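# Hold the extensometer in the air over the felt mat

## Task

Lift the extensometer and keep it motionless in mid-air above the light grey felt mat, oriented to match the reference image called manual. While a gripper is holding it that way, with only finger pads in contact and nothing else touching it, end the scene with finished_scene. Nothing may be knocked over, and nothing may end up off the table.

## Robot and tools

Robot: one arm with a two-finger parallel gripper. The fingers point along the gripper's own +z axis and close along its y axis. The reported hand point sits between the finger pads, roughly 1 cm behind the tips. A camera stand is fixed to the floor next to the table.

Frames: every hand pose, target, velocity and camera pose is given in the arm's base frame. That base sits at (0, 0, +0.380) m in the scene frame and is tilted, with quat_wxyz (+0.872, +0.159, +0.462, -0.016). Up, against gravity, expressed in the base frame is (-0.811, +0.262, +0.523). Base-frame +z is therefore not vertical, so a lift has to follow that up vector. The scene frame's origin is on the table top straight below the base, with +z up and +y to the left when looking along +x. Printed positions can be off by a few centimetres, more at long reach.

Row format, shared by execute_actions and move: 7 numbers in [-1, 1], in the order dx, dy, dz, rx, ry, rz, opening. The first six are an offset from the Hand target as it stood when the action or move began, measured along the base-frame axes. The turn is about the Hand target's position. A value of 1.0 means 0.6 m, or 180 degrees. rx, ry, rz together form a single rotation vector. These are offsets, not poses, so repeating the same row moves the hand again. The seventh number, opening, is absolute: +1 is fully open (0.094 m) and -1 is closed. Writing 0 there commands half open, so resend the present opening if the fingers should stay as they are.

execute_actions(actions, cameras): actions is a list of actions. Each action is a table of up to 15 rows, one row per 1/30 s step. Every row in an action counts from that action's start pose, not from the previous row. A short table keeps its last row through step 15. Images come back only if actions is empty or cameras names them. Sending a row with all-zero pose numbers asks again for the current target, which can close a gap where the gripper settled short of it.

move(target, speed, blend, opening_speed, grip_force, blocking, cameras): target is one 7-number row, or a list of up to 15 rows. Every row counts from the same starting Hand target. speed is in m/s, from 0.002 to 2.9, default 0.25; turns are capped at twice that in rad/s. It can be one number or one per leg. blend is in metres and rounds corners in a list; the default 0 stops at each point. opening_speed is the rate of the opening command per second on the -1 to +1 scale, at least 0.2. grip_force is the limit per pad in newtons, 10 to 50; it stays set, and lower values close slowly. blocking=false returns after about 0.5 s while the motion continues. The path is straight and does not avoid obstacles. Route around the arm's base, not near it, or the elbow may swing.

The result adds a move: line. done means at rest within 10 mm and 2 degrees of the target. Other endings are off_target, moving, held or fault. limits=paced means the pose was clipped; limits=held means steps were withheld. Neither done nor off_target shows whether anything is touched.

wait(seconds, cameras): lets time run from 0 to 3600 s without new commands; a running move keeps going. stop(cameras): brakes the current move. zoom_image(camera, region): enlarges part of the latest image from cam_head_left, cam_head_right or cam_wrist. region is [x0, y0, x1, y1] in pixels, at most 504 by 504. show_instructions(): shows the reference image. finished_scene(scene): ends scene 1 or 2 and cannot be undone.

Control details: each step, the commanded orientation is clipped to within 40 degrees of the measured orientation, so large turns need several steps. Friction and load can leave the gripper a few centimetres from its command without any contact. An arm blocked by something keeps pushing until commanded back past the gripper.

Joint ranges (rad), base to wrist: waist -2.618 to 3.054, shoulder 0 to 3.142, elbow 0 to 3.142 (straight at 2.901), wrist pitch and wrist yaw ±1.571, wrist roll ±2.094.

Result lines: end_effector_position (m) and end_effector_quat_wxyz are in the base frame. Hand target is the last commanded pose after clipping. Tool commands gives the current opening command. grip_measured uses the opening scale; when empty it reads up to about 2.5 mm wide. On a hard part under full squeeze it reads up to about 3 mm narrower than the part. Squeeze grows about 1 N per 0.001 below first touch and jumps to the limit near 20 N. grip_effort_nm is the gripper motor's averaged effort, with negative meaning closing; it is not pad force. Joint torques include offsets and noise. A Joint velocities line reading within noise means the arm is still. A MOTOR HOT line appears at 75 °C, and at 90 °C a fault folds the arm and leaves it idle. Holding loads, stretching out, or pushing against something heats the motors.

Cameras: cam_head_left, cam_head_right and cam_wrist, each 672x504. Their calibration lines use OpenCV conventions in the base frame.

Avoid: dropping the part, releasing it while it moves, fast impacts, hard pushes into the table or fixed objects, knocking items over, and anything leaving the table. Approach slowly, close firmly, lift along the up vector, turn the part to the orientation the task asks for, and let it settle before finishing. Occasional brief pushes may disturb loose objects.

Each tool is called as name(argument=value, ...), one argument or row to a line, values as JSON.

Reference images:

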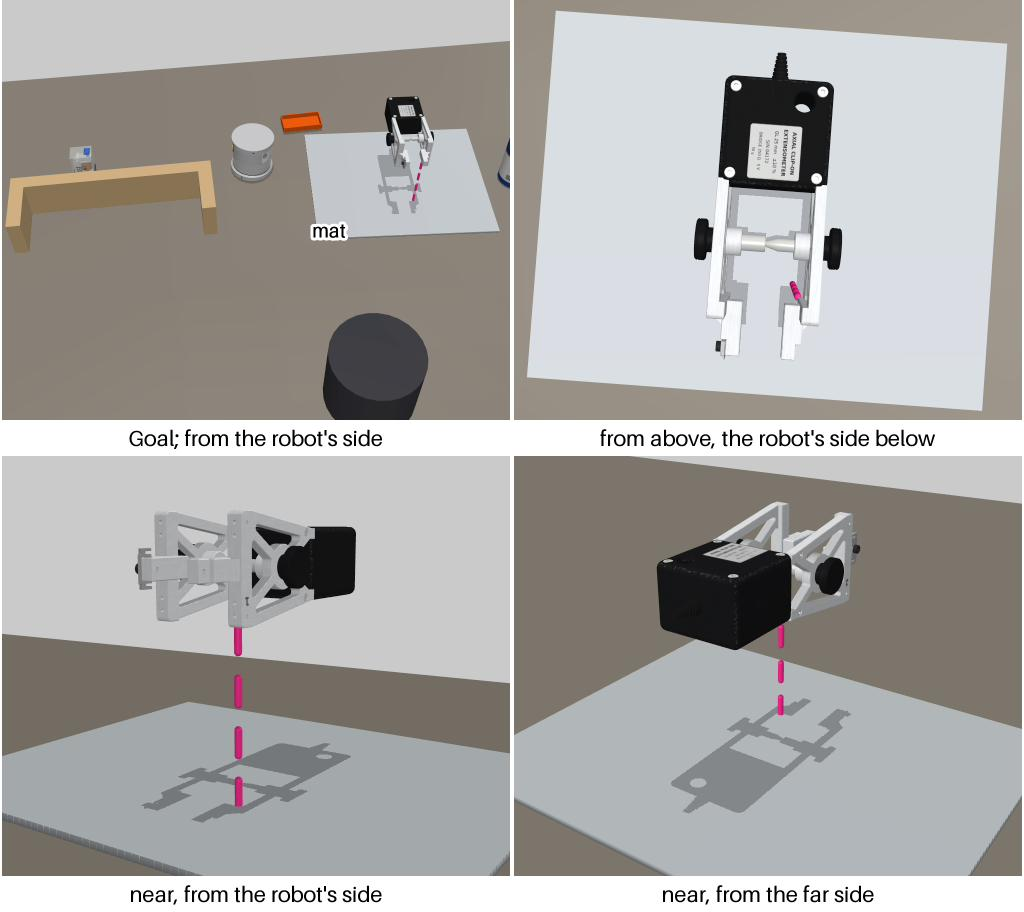

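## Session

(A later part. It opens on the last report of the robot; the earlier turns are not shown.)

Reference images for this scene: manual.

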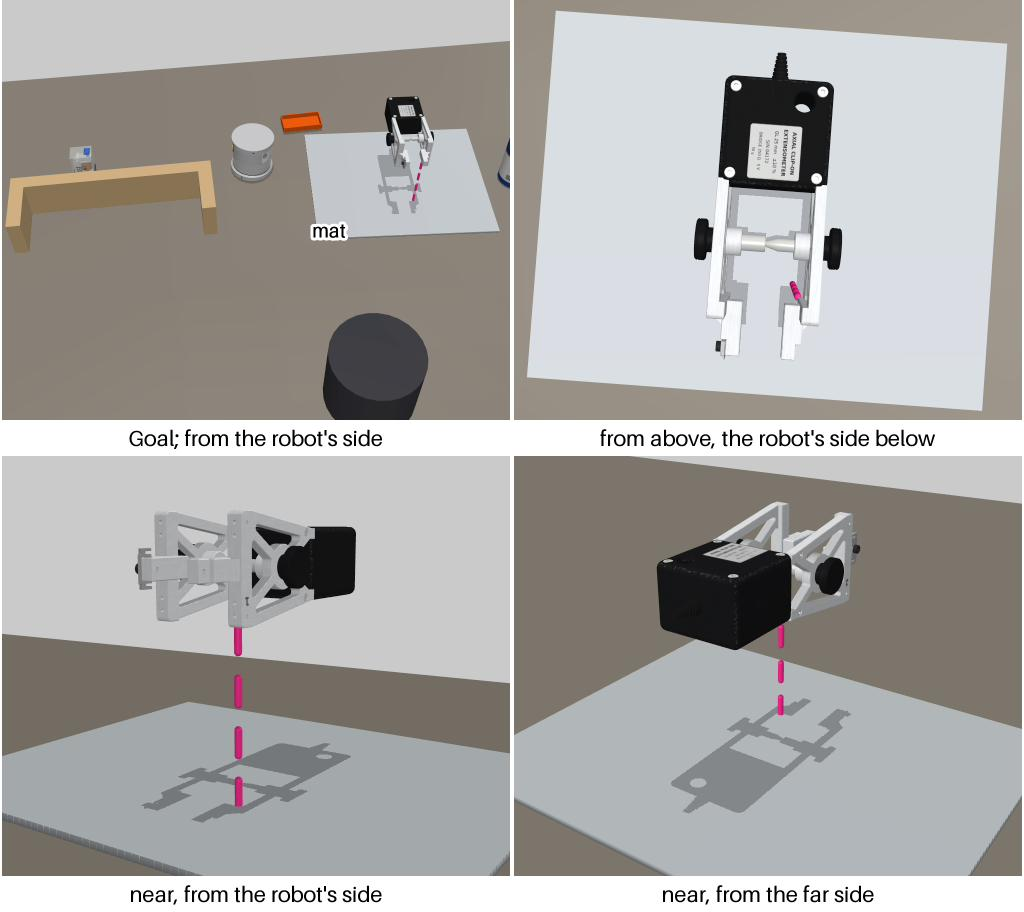

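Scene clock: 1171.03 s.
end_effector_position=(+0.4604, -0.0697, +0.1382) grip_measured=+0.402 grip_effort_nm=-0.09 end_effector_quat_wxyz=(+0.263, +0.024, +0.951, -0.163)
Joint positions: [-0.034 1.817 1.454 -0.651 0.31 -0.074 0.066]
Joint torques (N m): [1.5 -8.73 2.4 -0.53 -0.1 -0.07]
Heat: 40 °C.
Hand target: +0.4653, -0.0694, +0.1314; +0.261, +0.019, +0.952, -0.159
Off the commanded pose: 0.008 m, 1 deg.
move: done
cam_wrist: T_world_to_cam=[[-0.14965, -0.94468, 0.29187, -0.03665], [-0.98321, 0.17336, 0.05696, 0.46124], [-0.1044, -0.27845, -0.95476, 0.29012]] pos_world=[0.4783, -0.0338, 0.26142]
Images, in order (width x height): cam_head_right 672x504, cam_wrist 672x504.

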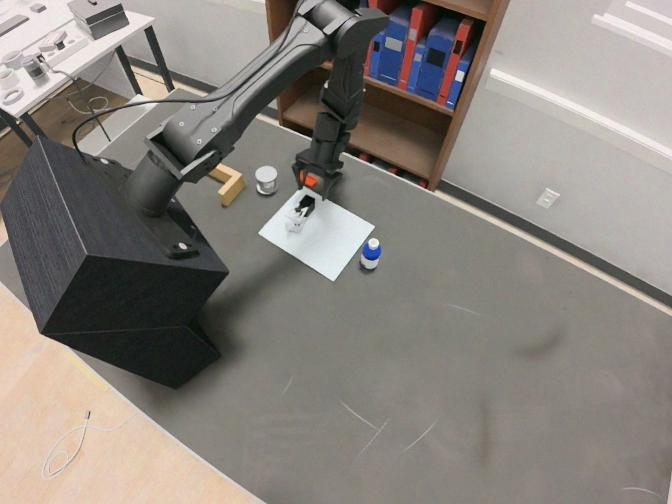

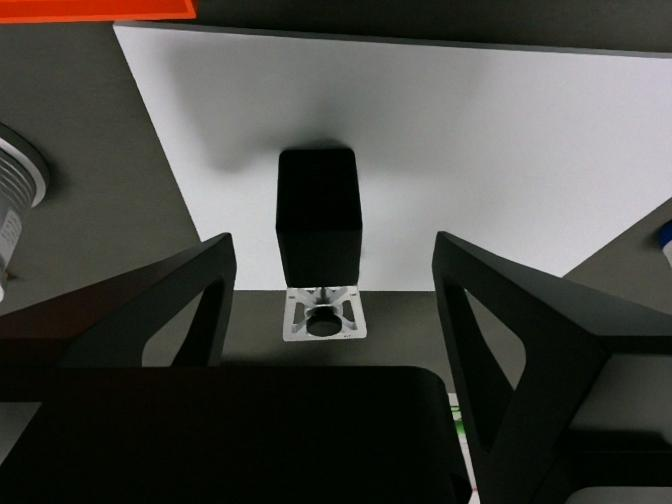

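move(
  target=[0.0218,-0.0113,-0.0622,0,0,0,0.3],
  speed=0.08,
  cameras=["cam_wrist"],
)

Scene clock: 1223.00 s.
end_effector_position=(+0.4759, -0.0760, +0.1039) grip_measured=+0.302 grip_effort_nm=-0.10 end_effector_quat_wxyz=(+0.267, +0.024, +0.950, -0.162)
Joint positions: [-0.049 1.894 1.411 -0.52 0.301 -0.088 0.061]
Joint torques (N m): [1.46 -8.28 1.51 -0.5 -0.08 -0.06]
Heat: 33 °C.
Hand target: +0.4784, -0.0761, +0.0941; +0.261, +0.019, +0.952, -0.159
Off the commanded pose: 0.010 m, 1 deg.
move: done
cam_wrist: T_world_to_cam=[[-0.15086, -0.94479, 0.29089, -0.02961], [-0.98372, 0.17256, 0.05028, 0.48044], [-0.0977, -0.27857, -0.95544, 0.2541]] pos_world=[0.49298, -0.0401, 0.22723]

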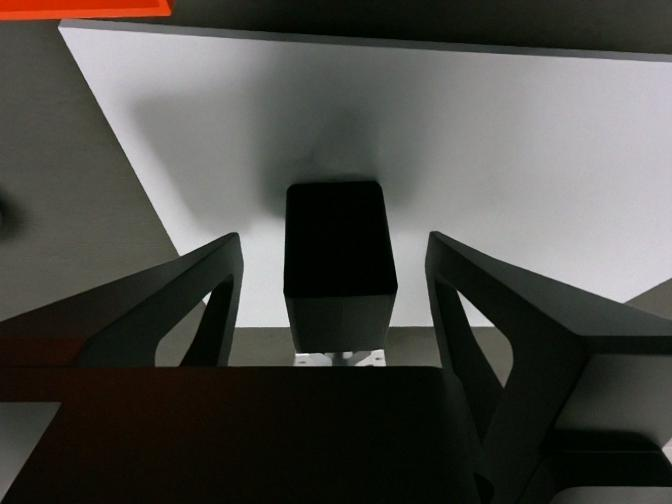

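move(
  target=[0,0,0,0,0,0,-0.75],
  opening_speed=0.6,
)

move(
  target=[-0.1081,0.035,0.0697,0,0,0,-0.75],
  speed=0.12,
  cameras=["cam_wrist"],
)

Scene clock: 1233.17 s.
end_effector_position=(+0.4760, -0.0759, +0.1039) grip_measured=-0.367 grip_effort_nm=-1.05 end_effector_quat_wxyz=(+0.267, +0.023, +0.950, -0.162)
Joint positions: [-0.049 1.894 1.411 -0.52 0.3 -0.089 0.03]
Joint torques (N m): [1.46 -8.32 1.52 -0.51 -0.09 -0.07]
Heat: 33 °C.
Hand target: +0.4784, -0.0761, +0.0941; +0.261, +0.019, +0.952, -0.159
Off the commanded pose: 0.010 m, 1 deg.
move: done

Scene clock: 1234.53 s.
end_effector_position=(+0.4213, -0.0586, +0.1229) grip_measured=-0.367 grip_effort_nm=-1.04 end_effector_quat_wxyz=(+0.255, +0.018, +0.954, -0.155)
Joint positions: [-0.013 1.69 1.253 -0.6 0.304 -0.06 0.03]
Joint torques (N m): [2.84 -13.91 1.4 -1.05 0.15 0.14]
Heat: 34 °C.
Hand target: +0.4136, -0.0550, +0.1361; +0.262, +0.019, +0.952, -0.159
Off the commanded pose: 0.016 m, 1 deg.
move: off_target
cam_wrist: T_world_to_cam=[[-0.1324, -0.9499, 0.28314, -0.03414], [-0.9841, 0.16009, 0.07689, 0.41897], [-0.11836, -0.26846, -0.95599, 0.28112]] pos_world=[0.44106, -0.02403, 0.2462]

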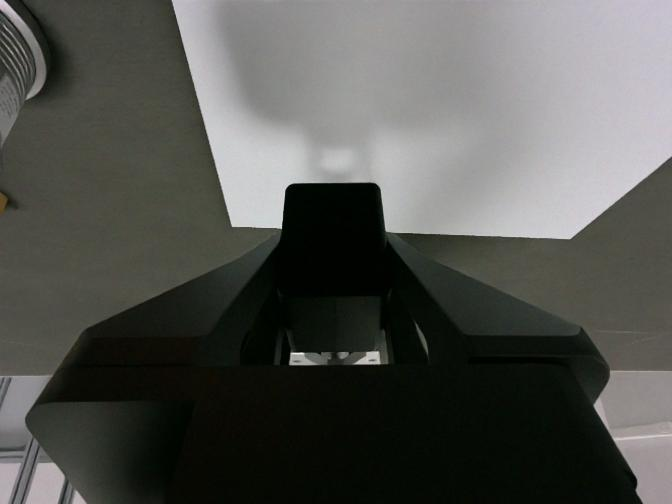

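move(
  target=[-0.1627,-0.0677,0.097,0.3185,0.0288,0.388,-0.75],
  speed=0.25,
  cameras=["all"],
)

zoom_image(
  camera="cam_head_left",
  region=[240, 130, 400, 260],
)

zoom_image(
  camera="cam_head_right",
  region=[240, 150, 360, 250],
)

Scene clock: 1272.00 s.
end_effector_position=(+0.3245, -0.0976, +0.1769) grip_measured=-0.367 grip_effort_nm=-1.05 end_effector_quat_wxyz=(+0.325, -0.317, +0.847, +0.276)
Joint positions: [-0.709 1.889 1.611 -1.532 -0.857 -1.536 0.03]
Joint torques (N m): [-3.64 -14.79 1.36 -2.05 -0.15 -0.09]
Motor temperatures (°C): [29 42 27 25 22 25 26]
Heat: 42 °C.
Hand target: +0.3159, -0.0956, +0.1943; +0.224, -0.397, +0.762, +0.459
Off the commanded pose: 0.019 m, 27 deg.
joint sent to its limit — joint 4 (wrist pitch), lower limit. The joint targets are off in orientation, not in position.
move: off_target
cam_wrist: T_world_to_cam=[[0.70341, -0.65653, -0.27238, -0.24347], [-0.7093, -0.67309, -0.20938, 0.20594], [-0.04588, 0.34048, -0.93913, 0.34375]] pos_world=[0.3331, -0.13826, 0.29962]

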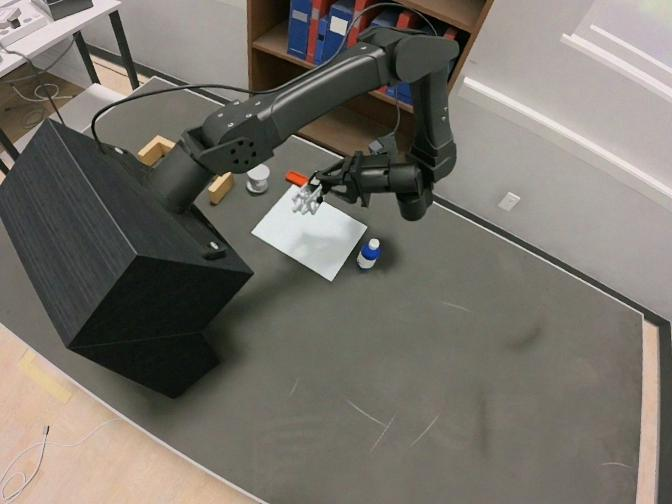

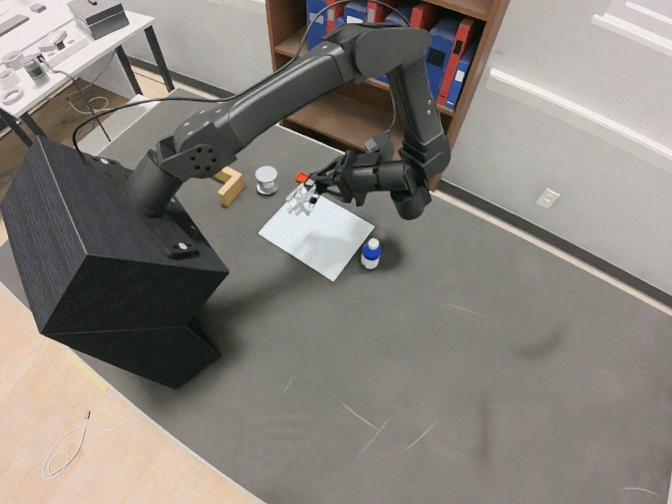

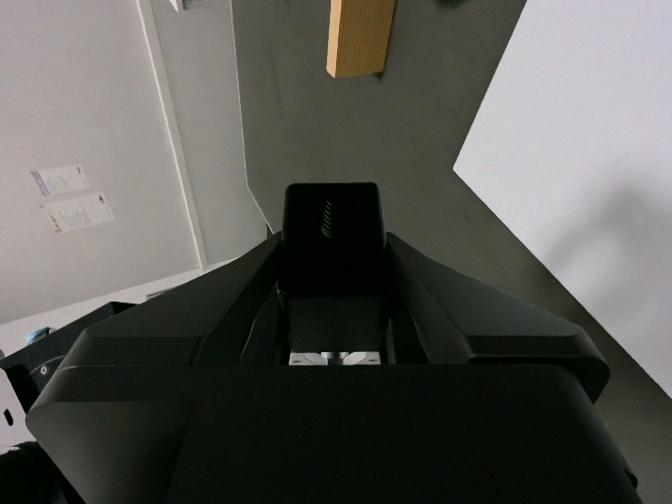

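Scaled by 3.150.

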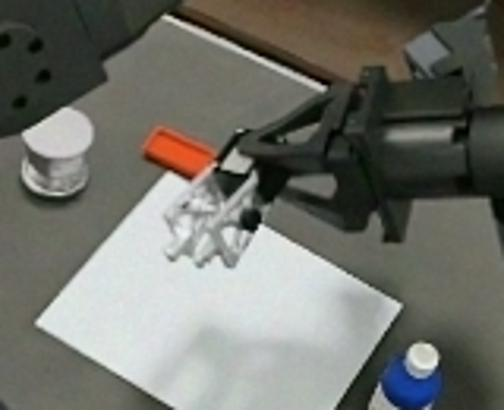

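Scaled by 4.200.

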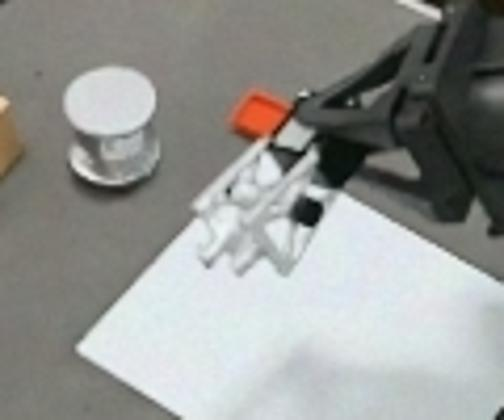

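move(
  target=[
    [0.101,-0.0705,-0.0857,-0.3189,-0.0284,-0.3879,-0.75],
    [0.205,-0.1025,-0.1484,-0.3189,-0.0284,-0.3879,-0.75],
  ],
  speed=[0.25,0.12],
  cameras=["cam_wrist","cam_head_right"],
)

zoom_image(
  camera="cam_head_right",
  region=[250, 150, 390, 270],
)

Scene clock: 1435.20 s.
end_effector_position=(+0.4369, -0.1547, +0.1108) grip_measured=-0.367 grip_effort_nm=-1.04 end_effector_quat_wxyz=(+0.267, +0.014, +0.951, -0.155)
Joint positions: [-0.284 1.783 1.293 -0.469 0.15 -0.301 0.03]
Joint torques (N m): [0.27 -8.42 2.24 -0.61 0.21 0.11]
Motor temperatures (°C): [29 41 27 33 22 25 27]
Heat: 41 °C.
Hand target: +0.4390, -0.1570, +0.1052; +0.261, +0.019, +0.952, -0.159
Off the commanded pose: 0.006 m, 1 deg.
move: done
cam_wrist: T_world_to_cam=[[-0.12959, -0.9505, 0.2824, -0.12111], [-0.98708, 0.15072, 0.05433, 0.453], [-0.09421, -0.27171, -0.95776, 0.23476]] pos_world=[0.45357, -0.11961, 0.23443]
Images, in order (width x height): cam_head_right 672x504, cam_wrist 672x504.

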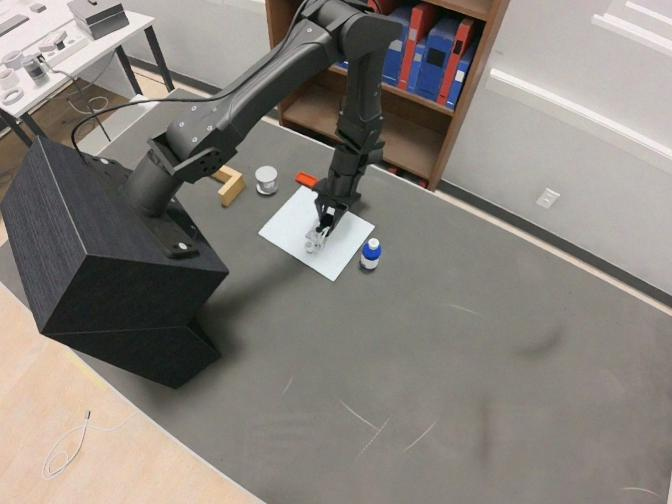

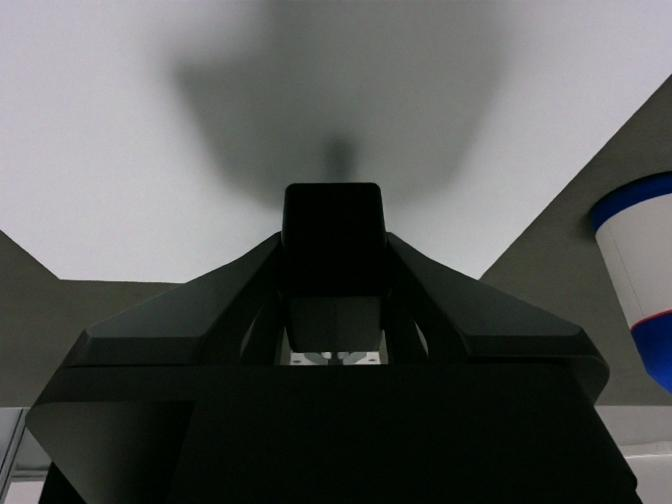

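Scaled by 3.600.

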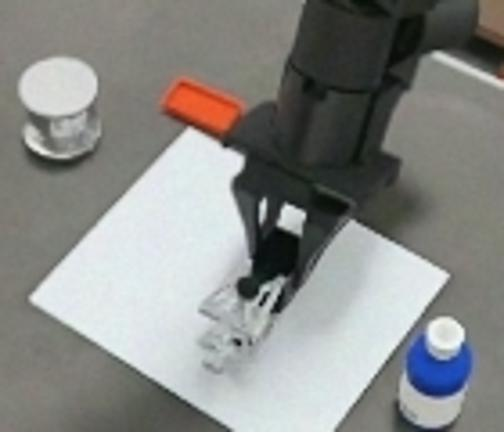

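move(
  target=[0.0183,-0.0059,-0.0118,0,0,0,-0.75],
  speed=0.05,
)

Scene clock: 1443.03 s.
end_effector_position=(+0.4481, -0.1580, +0.1042) grip_measured=-0.367 grip_effort_nm=-1.04 end_effector_quat_wxyz=(+0.267, +0.014, +0.951, -0.155)
Joint positions: [-0.284 1.832 1.327 -0.453 0.15 -0.301 0.03]
Joint torques (N m): [0.14 -8.38 2.17 -0.58 0.19 0.11]
Heat: 40 °C.
Hand target: +0.4500, -0.1606, +0.0981; +0.261, +0.019, +0.952, -0.159
Off the commanded pose: 0.007 m, 1 deg.
move: done

move(
  target=[
    [0.0027,-0.0009,-0.0017,0,0,0,-0.75],
    [0.0027,-0.0009,-0.0017,0,0,0,0.2],
    [-0.0773,0.0521,0.1375,0,0,0,0.2],
    [-0.1033,0.1607,0.0465,0.0407,-0.4823,-0.4023,0.2],
  ],
  speed=[0.04,0.1,0.12,0.25],
  cameras=["all"],
)

zoom_image(
  camera="cam_wrist",
  region=[150, 50, 500, 310],
)

zoom_image(
  camera="cam_head_right",
  region=[250, 150, 390, 270],
)

Scene clock: 1496.13 s.
end_effector_position=(+0.3967, -0.0728, +0.1290) grip_measured=+0.199 grip_effort_nm=0.06 end_effector_quat_wxyz=(+0.640, +0.563, +0.497, -0.163)
Joint positions: [0.265 1.852 0.8 0.497 1.326 1.14 0.056]
Joint torques (N m): [2.84 -8.17 -0.29 0.31 0.5 -0.08]
Motor temperatures (°C): [28 39 27 28 22 25 27]
Heat: 39 °C.
Hand target: +0.3943, -0.0743, +0.1310; +0.640, +0.562, +0.497, -0.168 (not the last commanded pose)
Off the commanded pose: 0.013 m, 19 deg.
move: held (a check stopped the path); path passed 3 of 4 targets; limits=held
pose unreachable: on one or more control steps of this call, first in action 0 (counted from 0), an arm could not follow its commanded pose, so it was not sent that pose on those steps. It may still have moved: this result reports where it is.
cause: moving toward the commanded pose would bring two parts of the arm too close to each other (its wrist (the part past joint 4) and its wrist camera, with joints 5 (wrist yaw) and 6 (wrist roll) between them, 6 mm apart when it was first held).
cam_wrist: T_world_to_cam=[[-0.76221, -0.30122, -0.57298, 0.35501], [0.11564, 0.80754, -0.57836, 0.09193], [0.63692, -0.50709, -0.58069, -0.08509]] pos_world=[0.31416, -0.01045, 0.20717]

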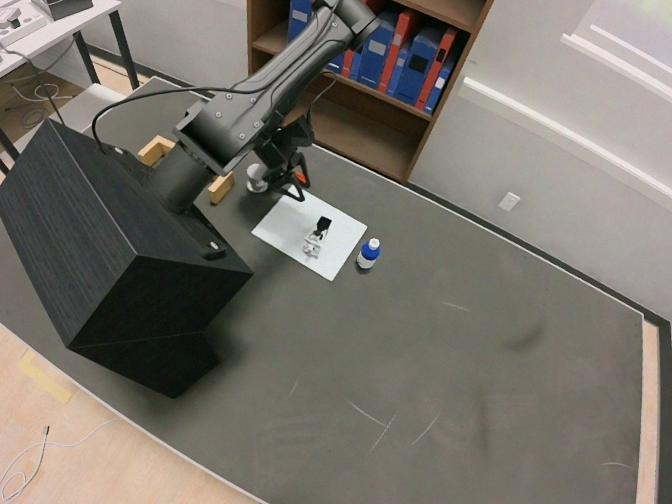

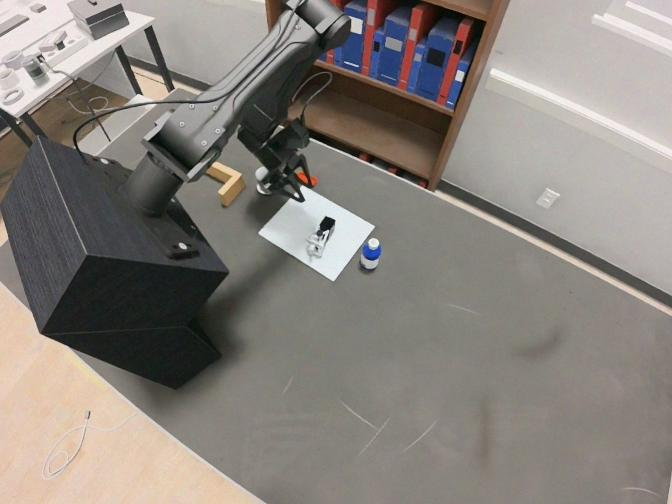

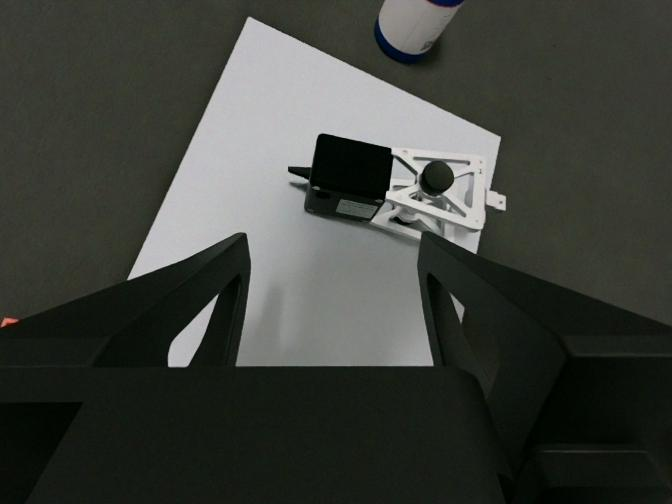

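Scaled by 1.440.

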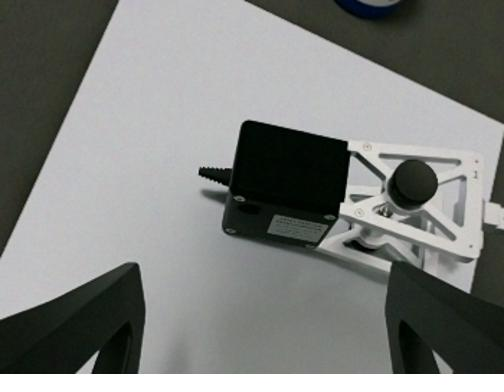

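Scaled by 3.600.

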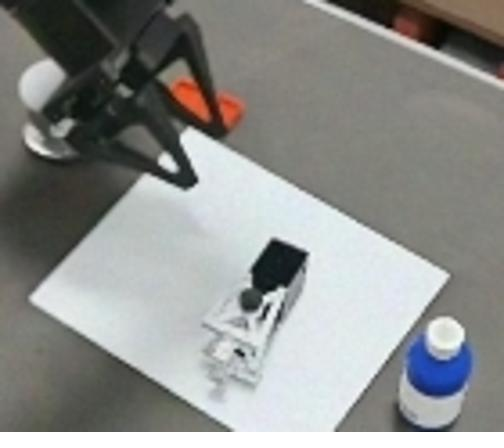

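move(
  target=[
    [0.0182,-0.0925,0.081,-0.0383,0.4045,0.3343,0.3],
    [0.088,-0.136,-0.035,-0.0383,0.4045,0.3343,0.3],
  ],
  speed=[0.25,0.12],
  cameras=["cam_wrist"],
)

Scene clock: 1594.67 s.
end_effector_position=(+0.4435, -0.1540, +0.1171) grip_measured=+0.299 grip_effort_nm=0.06 end_effector_quat_wxyz=(+0.263, +0.023, +0.951, -0.162)
Joint positions: [-0.268 1.805 1.347 -0.508 0.18 -0.276 0.061]
Joint torques (N m): [-0.38 -8.54 1.95 -0.48 -0.03 -0.07]
Heat: 38 °C.
Hand target: +0.4470, -0.1559, +0.1099; +0.261, +0.019, +0.952, -0.159
Off the commanded pose: 0.008 m, 1 deg.
move: done
cam_wrist: T_world_to_cam=[[-0.14782, -0.94508, 0.2915, -0.11345], [-0.98342, 0.17175, 0.05816, 0.46016], [-0.10503, -0.27807, -0.9548, 0.24509]] pos_world=[0.46151, -0.1181, 0.24032]

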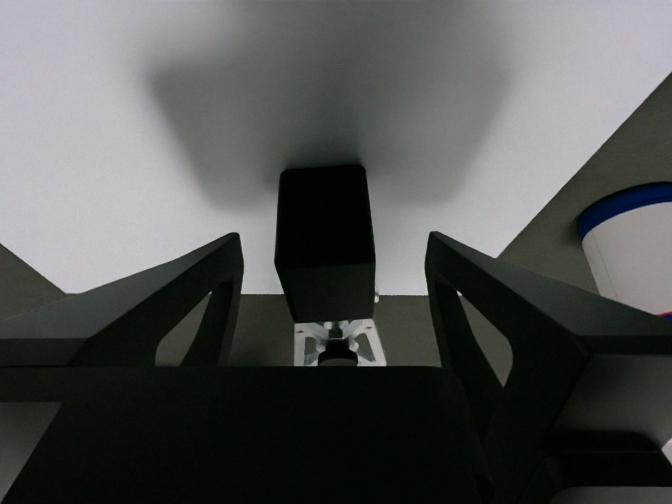

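move(
  target=[0.0085,-0.0015,-0.0235,0,0,0,0.25],
  speed=0.06,
  cameras=["cam_wrist"],
)

Scene clock: 1605.97 s.
end_effector_position=(+0.4502, -0.1558, +0.1056) grip_measured=+0.252 grip_effort_nm=-0.10 end_effector_quat_wxyz=(+0.266, +0.023, +0.950, -0.163)
Joint positions: [-0.268 1.838 1.338 -0.46 0.18 -0.276 0.059]
Joint torques (N m): [-0.2 -8.27 1.36 -0.47 -0.02 -0.06]
Heat: 37 °C.
Hand target: +0.4522, -0.1568, +0.0959; +0.261, +0.019, +0.952, -0.159
Off the commanded pose: 0.010 m, 1 deg.
move: done
cam_wrist: T_world_to_cam=[[-0.14956, -0.94459, 0.29221, -0.11011], [-0.98374, 0.17187, 0.05208, 0.46856], [-0.09941, -0.27967, -0.95494, 0.23148]] pos_world=[0.46748, -0.1198, 0.22882]

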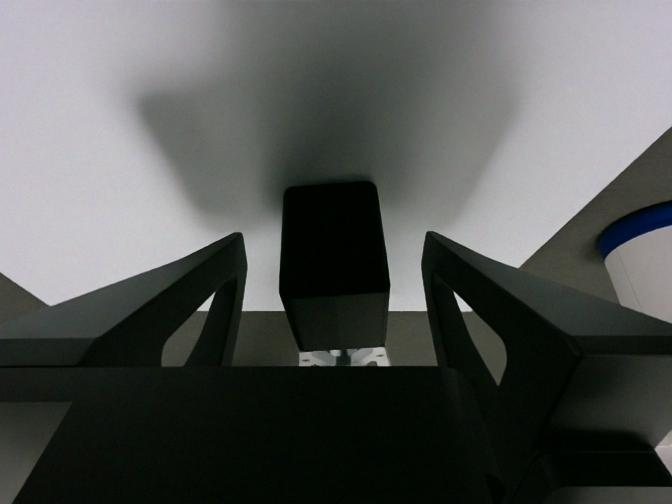

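move(
  target=[0,0,0,0,0,0,-0.75],
  opening_speed=0.7,
)

move(
  target=[
    [-0.0676,0.0219,0.0436,0,0,0,-0.75],
    [-0.122,-0.01,-0.025,-0.0541,0.0175,0.0349,-0.75],
    [-0.0555,-0.0315,-0.0678,-0.0541,0.0175,0.0349,-0.75],
  ],
  speed=[0.12,0.15,0.08],
  blend=[0.015,0.01,0],
  cameras=["cam_head_right","cam_wrist"],
)

zoom_image(
  camera="cam_head_right",
  region=[250, 150, 390, 270],
)

Scene clock: 1622.47 s.
end_effector_position=(+0.4503, -0.1558, +0.1056) grip_measured=-0.358 grip_effort_nm=-1.04 end_effector_quat_wxyz=(+0.266, +0.023, +0.950, -0.163)
Joint positions: [-0.268 1.838 1.338 -0.459 0.18 -0.276 0.03]
Joint torques (N m): [-0.18 -8.36 1.35 -0.5 -0.02 -0.07]
Heat: 36 °C.
Hand target: +0.4522, -0.1568, +0.0959; +0.261, +0.019, +0.952, -0.159
Off the commanded pose: 0.010 m, 1 deg.
move: done

Scene clock: 1624.63 s.
end_effector_position=(+0.4176, -0.1692, +0.0597) grip_measured=-0.358 grip_effort_nm=-1.04 end_effector_quat_wxyz=(+0.249, -0.060, +0.942, -0.217)
Joint positions: [-0.301 1.796 1.064 -0.195 0.216 -0.501 0.03]
Joint torques (N m): [-0.73 -6.99 1.14 -0.41 0.25 -0.09]
Heat: 36 °C.
Hand target: +0.4188, -0.1758, +0.0551; +0.244, -0.059, +0.942, -0.225
Off the commanded pose: 0.008 m, 1 deg.
move: done
cam_wrist: T_world_to_cam=[[-0.01421, -0.90027, 0.43511, -0.17175], [-0.99412, 0.05944, 0.09052, 0.42414], [-0.10736, -0.43126, -0.89582, 0.15485]] pos_world=[0.43583, -0.11306, 0.17505]

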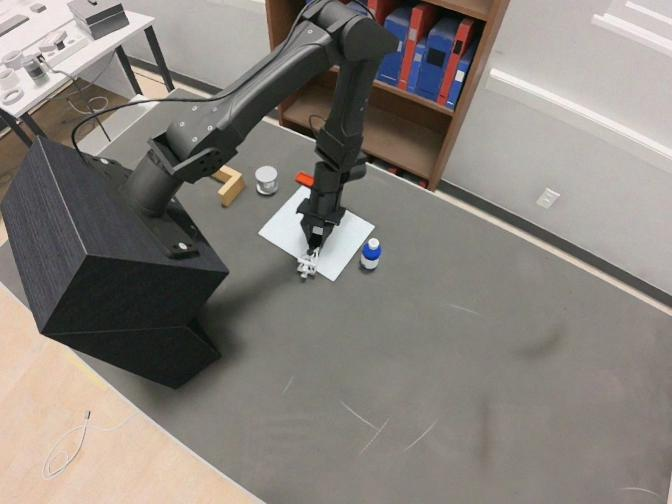

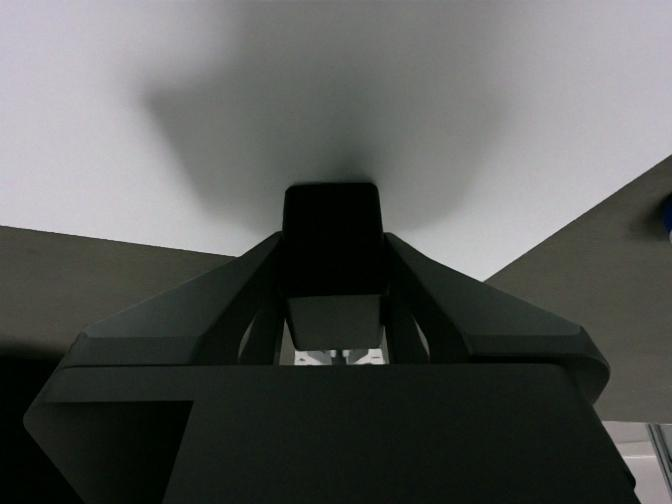

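Scaled by 3.600.

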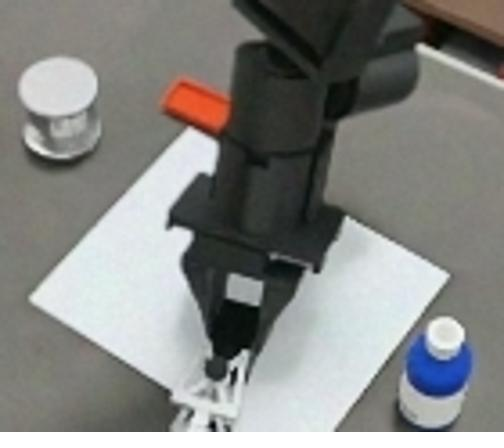

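move(
  target=[
    [0,0,0,0,0,0,-0.75],
    [0.001,-0.0003,-0.0006,0,0,0,0.2],
    [-0.0825,0.0628,0.1307,0,0,0,0.2],
    [-0.128,0.1663,0.0428,0.1317,-0.4852,-0.3359,0.2],
  ],
  speed=[0.1,0.1,0.12,0.25],
  blend=[0,0,0.01,0],
  cameras=["cam_head_right","cam_wrist"],
)

zoom_image(
  camera="cam_wrist",
  region=[150, 50, 500, 310],
)

Scene clock: 1660.37 s.
end_effector_position=(+0.3443, -0.0789, +0.0826) grip_measured=+0.199 grip_effort_nm=0.06 end_effector_quat_wxyz=(+0.663, +0.581, +0.461, -0.107)
Joint positions: [0.29 1.936 0.489 1.02 1.33 1.156 0.056]
Joint torques (N m): [3.97 -4.37 -0.79 0.53 0.69 0.12]
Heat: 36 °C.
Hand target: +0.3421, -0.0760, +0.0808; +0.665, +0.581, +0.455, -0.113
Off the commanded pose: 0.004 m, 1 deg.
move: done
cam_wrist: T_world_to_cam=[[-0.66912, -0.28995, -0.68425, 0.26463], [0.1753, 0.83318, -0.52448, 0.05316], [0.72218, -0.47089, -0.50667, -0.11438]] pos_world=[0.25035, -0.02142, 0.151]

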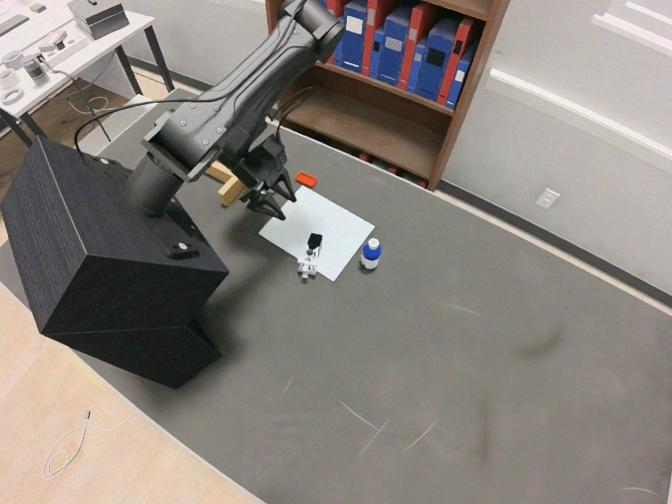

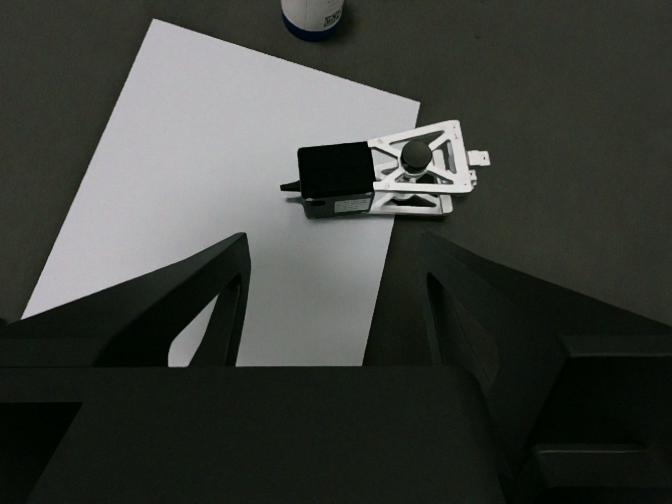

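Scaled by 1.440.

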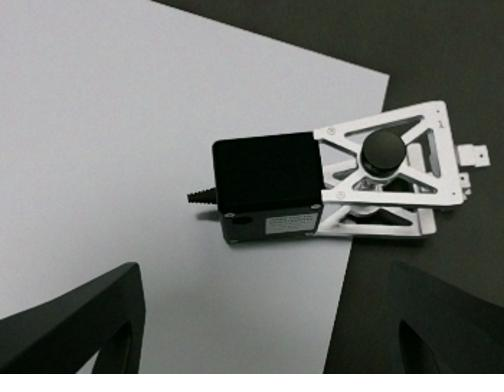

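move(
  target=[0.0815,-0.0682,-0.0598,0,0,0,0.2],
  speed=0.12,
  cameras=["cam_wrist"],
)

zoom_image(
  camera="cam_wrist",
  region=[200, 130, 500, 355],
)

Scene clock: 1682.93 s.
end_effector_position=(+0.3916, -0.1152, +0.0491) grip_measured=+0.199 grip_effort_nm=0.06 end_effector_quat_wxyz=(+0.666, +0.582, +0.455, -0.107)
Joint positions: [0.134 2.225 0.649 1.327 1.19 0.979 0.056]
Joint torques (N m): [2.21 -4.11 -1.35 0.95 0.42 -0.07]
Motor temperatures (°C): [28 34 26 25 23 25 25]
Heat: 34 °C.
Hand target: +0.3910, -0.1169, +0.0450; +0.665, +0.581, +0.456, -0.113
Off the commanded pose: 0.005 m, 1 deg.
move: done
cam_wrist: T_world_to_cam=[[-0.66372, -0.28736, -0.69058, 0.26128], [0.18656, 0.83048, -0.52488, 0.05281], [0.72435, -0.4772, -0.49759, -0.18467]] pos_world=[0.29733, -0.0569, 0.11627]

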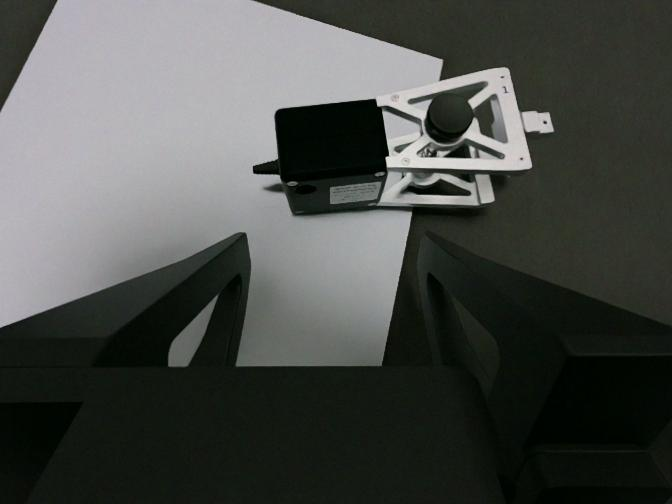

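Scaled by 1.680.

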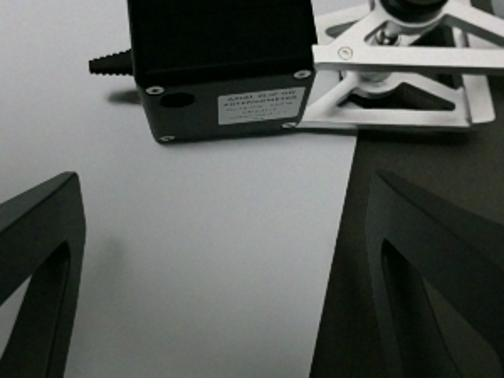

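move(
  target=[0.0307,-0.0508,-0.0083,-0.0105,0.0194,0.002,0.13],
  speed=0.08,
  cameras=["cam_wrist"],
)

zoom_image(
  camera="cam_wrist",
  region=[200, 130, 500, 355],
)

Scene clock: 1704.57 s.
end_effector_position=(+0.4101, -0.1457, +0.0445) grip_measured=+0.132 grip_effort_nm=-0.09 end_effector_quat_wxyz=(+0.661, +0.566, +0.475, -0.131)
Joint positions: [0.033 2.279 0.72 1.36 1.092 0.854 0.053]
Joint torques (N m): [1.72 -4.25 -1.36 1.01 0.39 -0.09]
Heat: 33 °C.
Hand target: +0.4094, -0.1474, +0.0400; +0.661, +0.565, +0.475, -0.136
Off the commanded pose: 0.005 m, 1 deg.
move: done
cam_wrist: T_world_to_cam=[[-0.70284, -0.31379, -0.6384, 0.27154], [0.14867, 0.81283, -0.56321, 0.08692], [0.69564, -0.49076, -0.52464, -0.20393]] pos_world=[0.31979, -0.08552, 0.11532]

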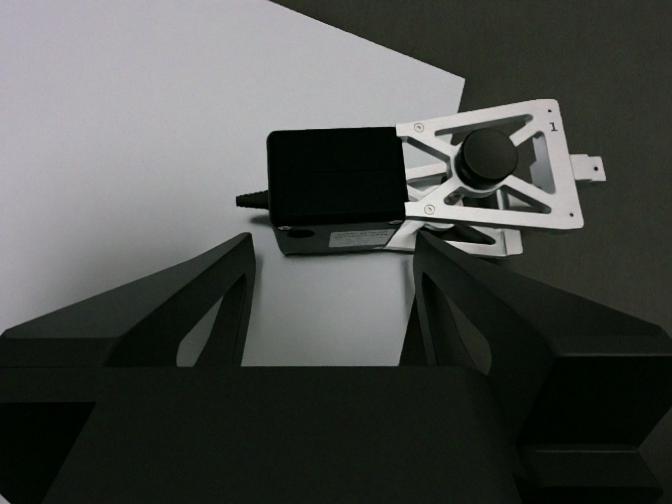

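Scaled by 1.680.

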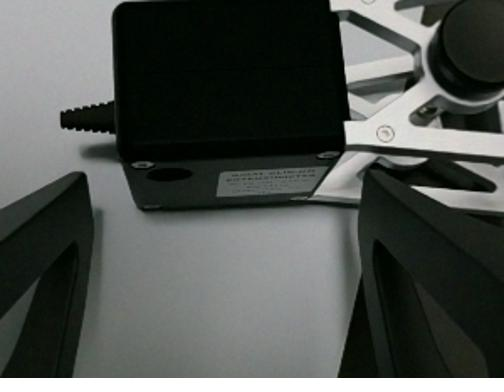

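move(
  target=[0.001,-0.0132,0.0018,-0.008,0.0145,0.0015,0.13],
  speed=0.04,
  cameras=["cam_wrist"],
)

zoom_image(
  camera="cam_wrist",
  region=[200, 130, 500, 355],
)

Scene clock: 1718.40 s.
end_effector_position=(+0.4107, -0.1529, +0.0449) grip_measured=+0.132 grip_effort_nm=-0.10 end_effector_quat_wxyz=(+0.657, +0.552, +0.491, -0.148)
Joint positions: [0.01 2.279 0.72 1.367 1.068 0.791 0.053]
Joint torques (N m): [1.39 -4.34 -1.29 1.07 0.39 -0.07]
Heat: 33 °C.
Hand target: +0.4101, -0.1552, +0.0411; +0.657, +0.552, +0.490, -0.153
Off the commanded pose: 0.005 m, 1 deg.
move: done
cam_wrist: T_world_to_cam=[[-0.73025, -0.33454, -0.59567, 0.27609], [0.1155, 0.7989, -0.59027, 0.10549], [0.67335, -0.49985, -0.54475, -0.19898]] pos_world=[0.32341, -0.09137, 0.11833]

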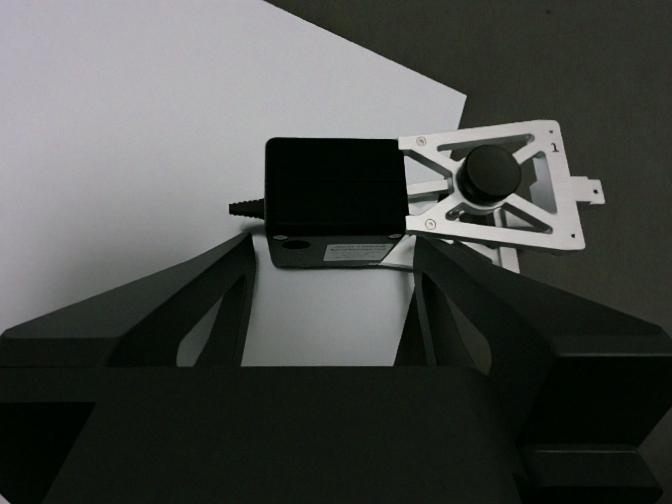

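Scaled by 1.680.

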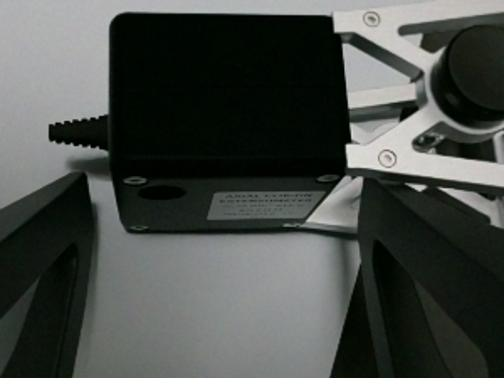

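move(
  target=[0,0,0,0,0,0,-0.5],
  opening_speed=0.4,
  cameras=["cam_wrist"],
)

Scene clock: 1730.90 s.
end_effector_position=(+0.4109, -0.1528, +0.0451) grip_measured=-0.153 grip_effort_nm=-1.05 end_effector_quat_wxyz=(+0.658, +0.552, +0.491, -0.147)
Joint positions: [0.01 2.279 0.72 1.369 1.067 0.79 0.04]
Joint torques (N m): [1.42 -4.31 -1.32 1.05 0.43 -0.07]
Heat: 33 °C.
Hand target: +0.4100, -0.1553, +0.0411; +0.657, +0.552, +0.490, -0.153
Off the commanded pose: 0.005 m, 1 deg.
move: done
cam_wrist: T_world_to_cam=[[-0.7291, -0.33552, -0.59652, 0.27585], [0.11527, 0.79894, -0.59027, 0.10569], [0.67463, -0.49913, -0.54383, -0.19933]] pos_world=[0.32341, -0.09137, 0.11853]

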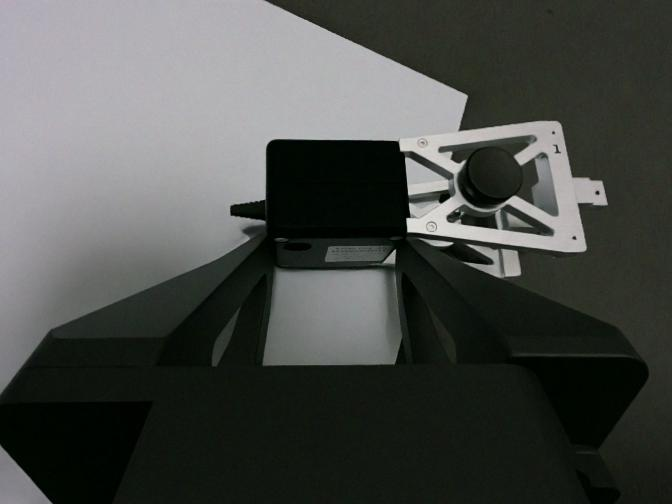

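move(
  target=[
    [-0.1216,0.0394,0.0784,0,0,0,-0.5],
    [-0.1158,0.0972,0.2178,0.3958,0.0518,0.339,-0.5],
  ],
  speed=[0.12,0.25],
  blend=[0.02,0],
  cameras=["all"],
)

zoom_image(
  camera="cam_head_left",
  region=[240, 150, 380, 260],
)

zoom_image(
  camera="cam_head_right",
  region=[240, 150, 380, 260],
)

Scene clock: 1780.40 s.
end_effector_position=(+0.3422, -0.0958, +0.1741) grip_measured=-0.153 grip_effort_nm=-1.04 end_effector_quat_wxyz=(+0.193, +0.490, +0.733, +0.430)
Joint positions: [-0.688 1.492 1.077 -0.712 -0.908 0.711 0.04]
Joint torques (N m): [-2.61 -6.94 2.69 -1.05 -0.47 -0.04]
Heat: 32 °C.
Hand target: +0.3405, -0.0969, +0.1717; +0.178, +0.496, +0.728, +0.439
Off the commanded pose: 0.003 m, 2 deg.
move: done
cam_wrist: T_world_to_cam=[[-0.56597, -0.13472, -0.81335, 0.32293], [-0.76255, 0.46055, 0.45433, 0.23032], [0.31338, 0.87735, -0.36338, 0.1696]] pos_world=[0.30525, -0.21137, 0.21964]

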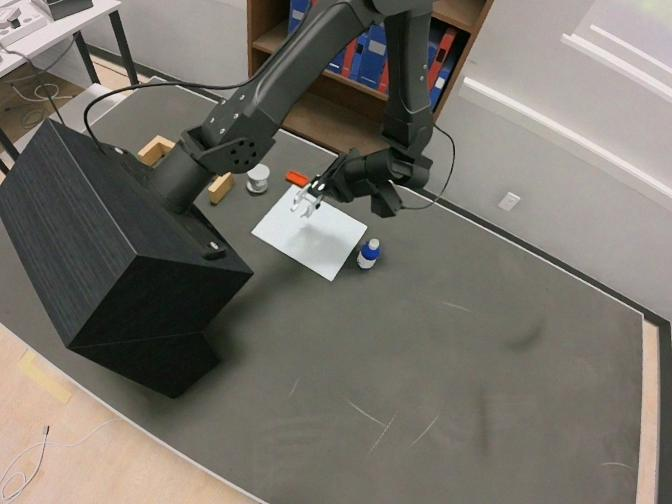

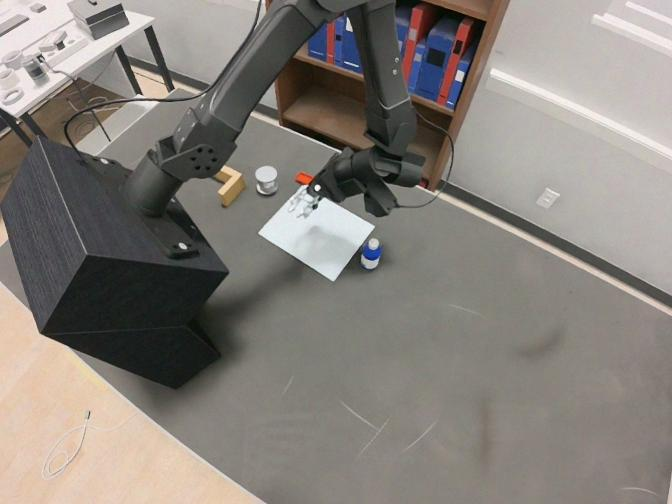

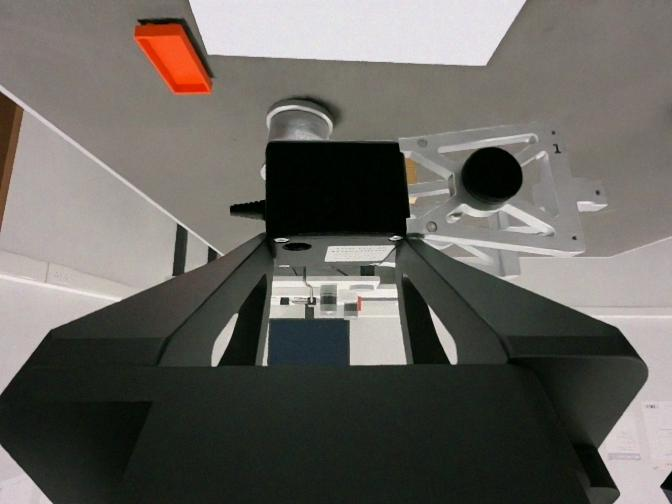

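Scaled by 3.600.

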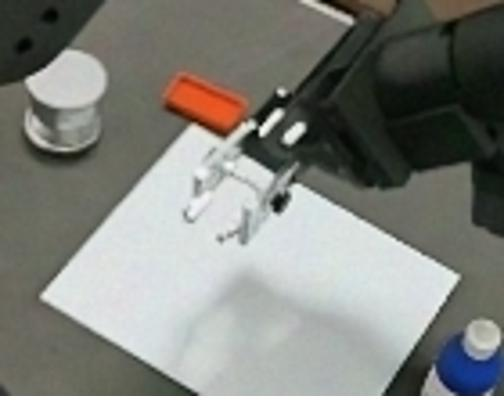

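Scaled by 3.600.

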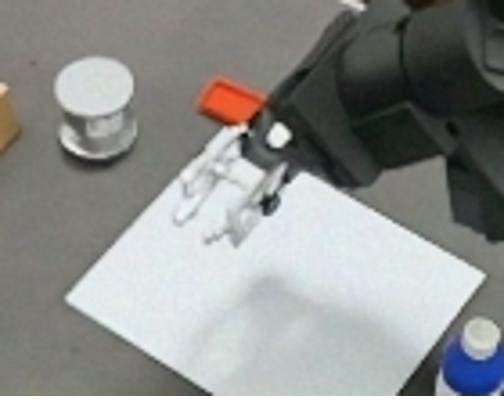

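finished_scene(
  scene=1,
)

The scene is finished: the task was done.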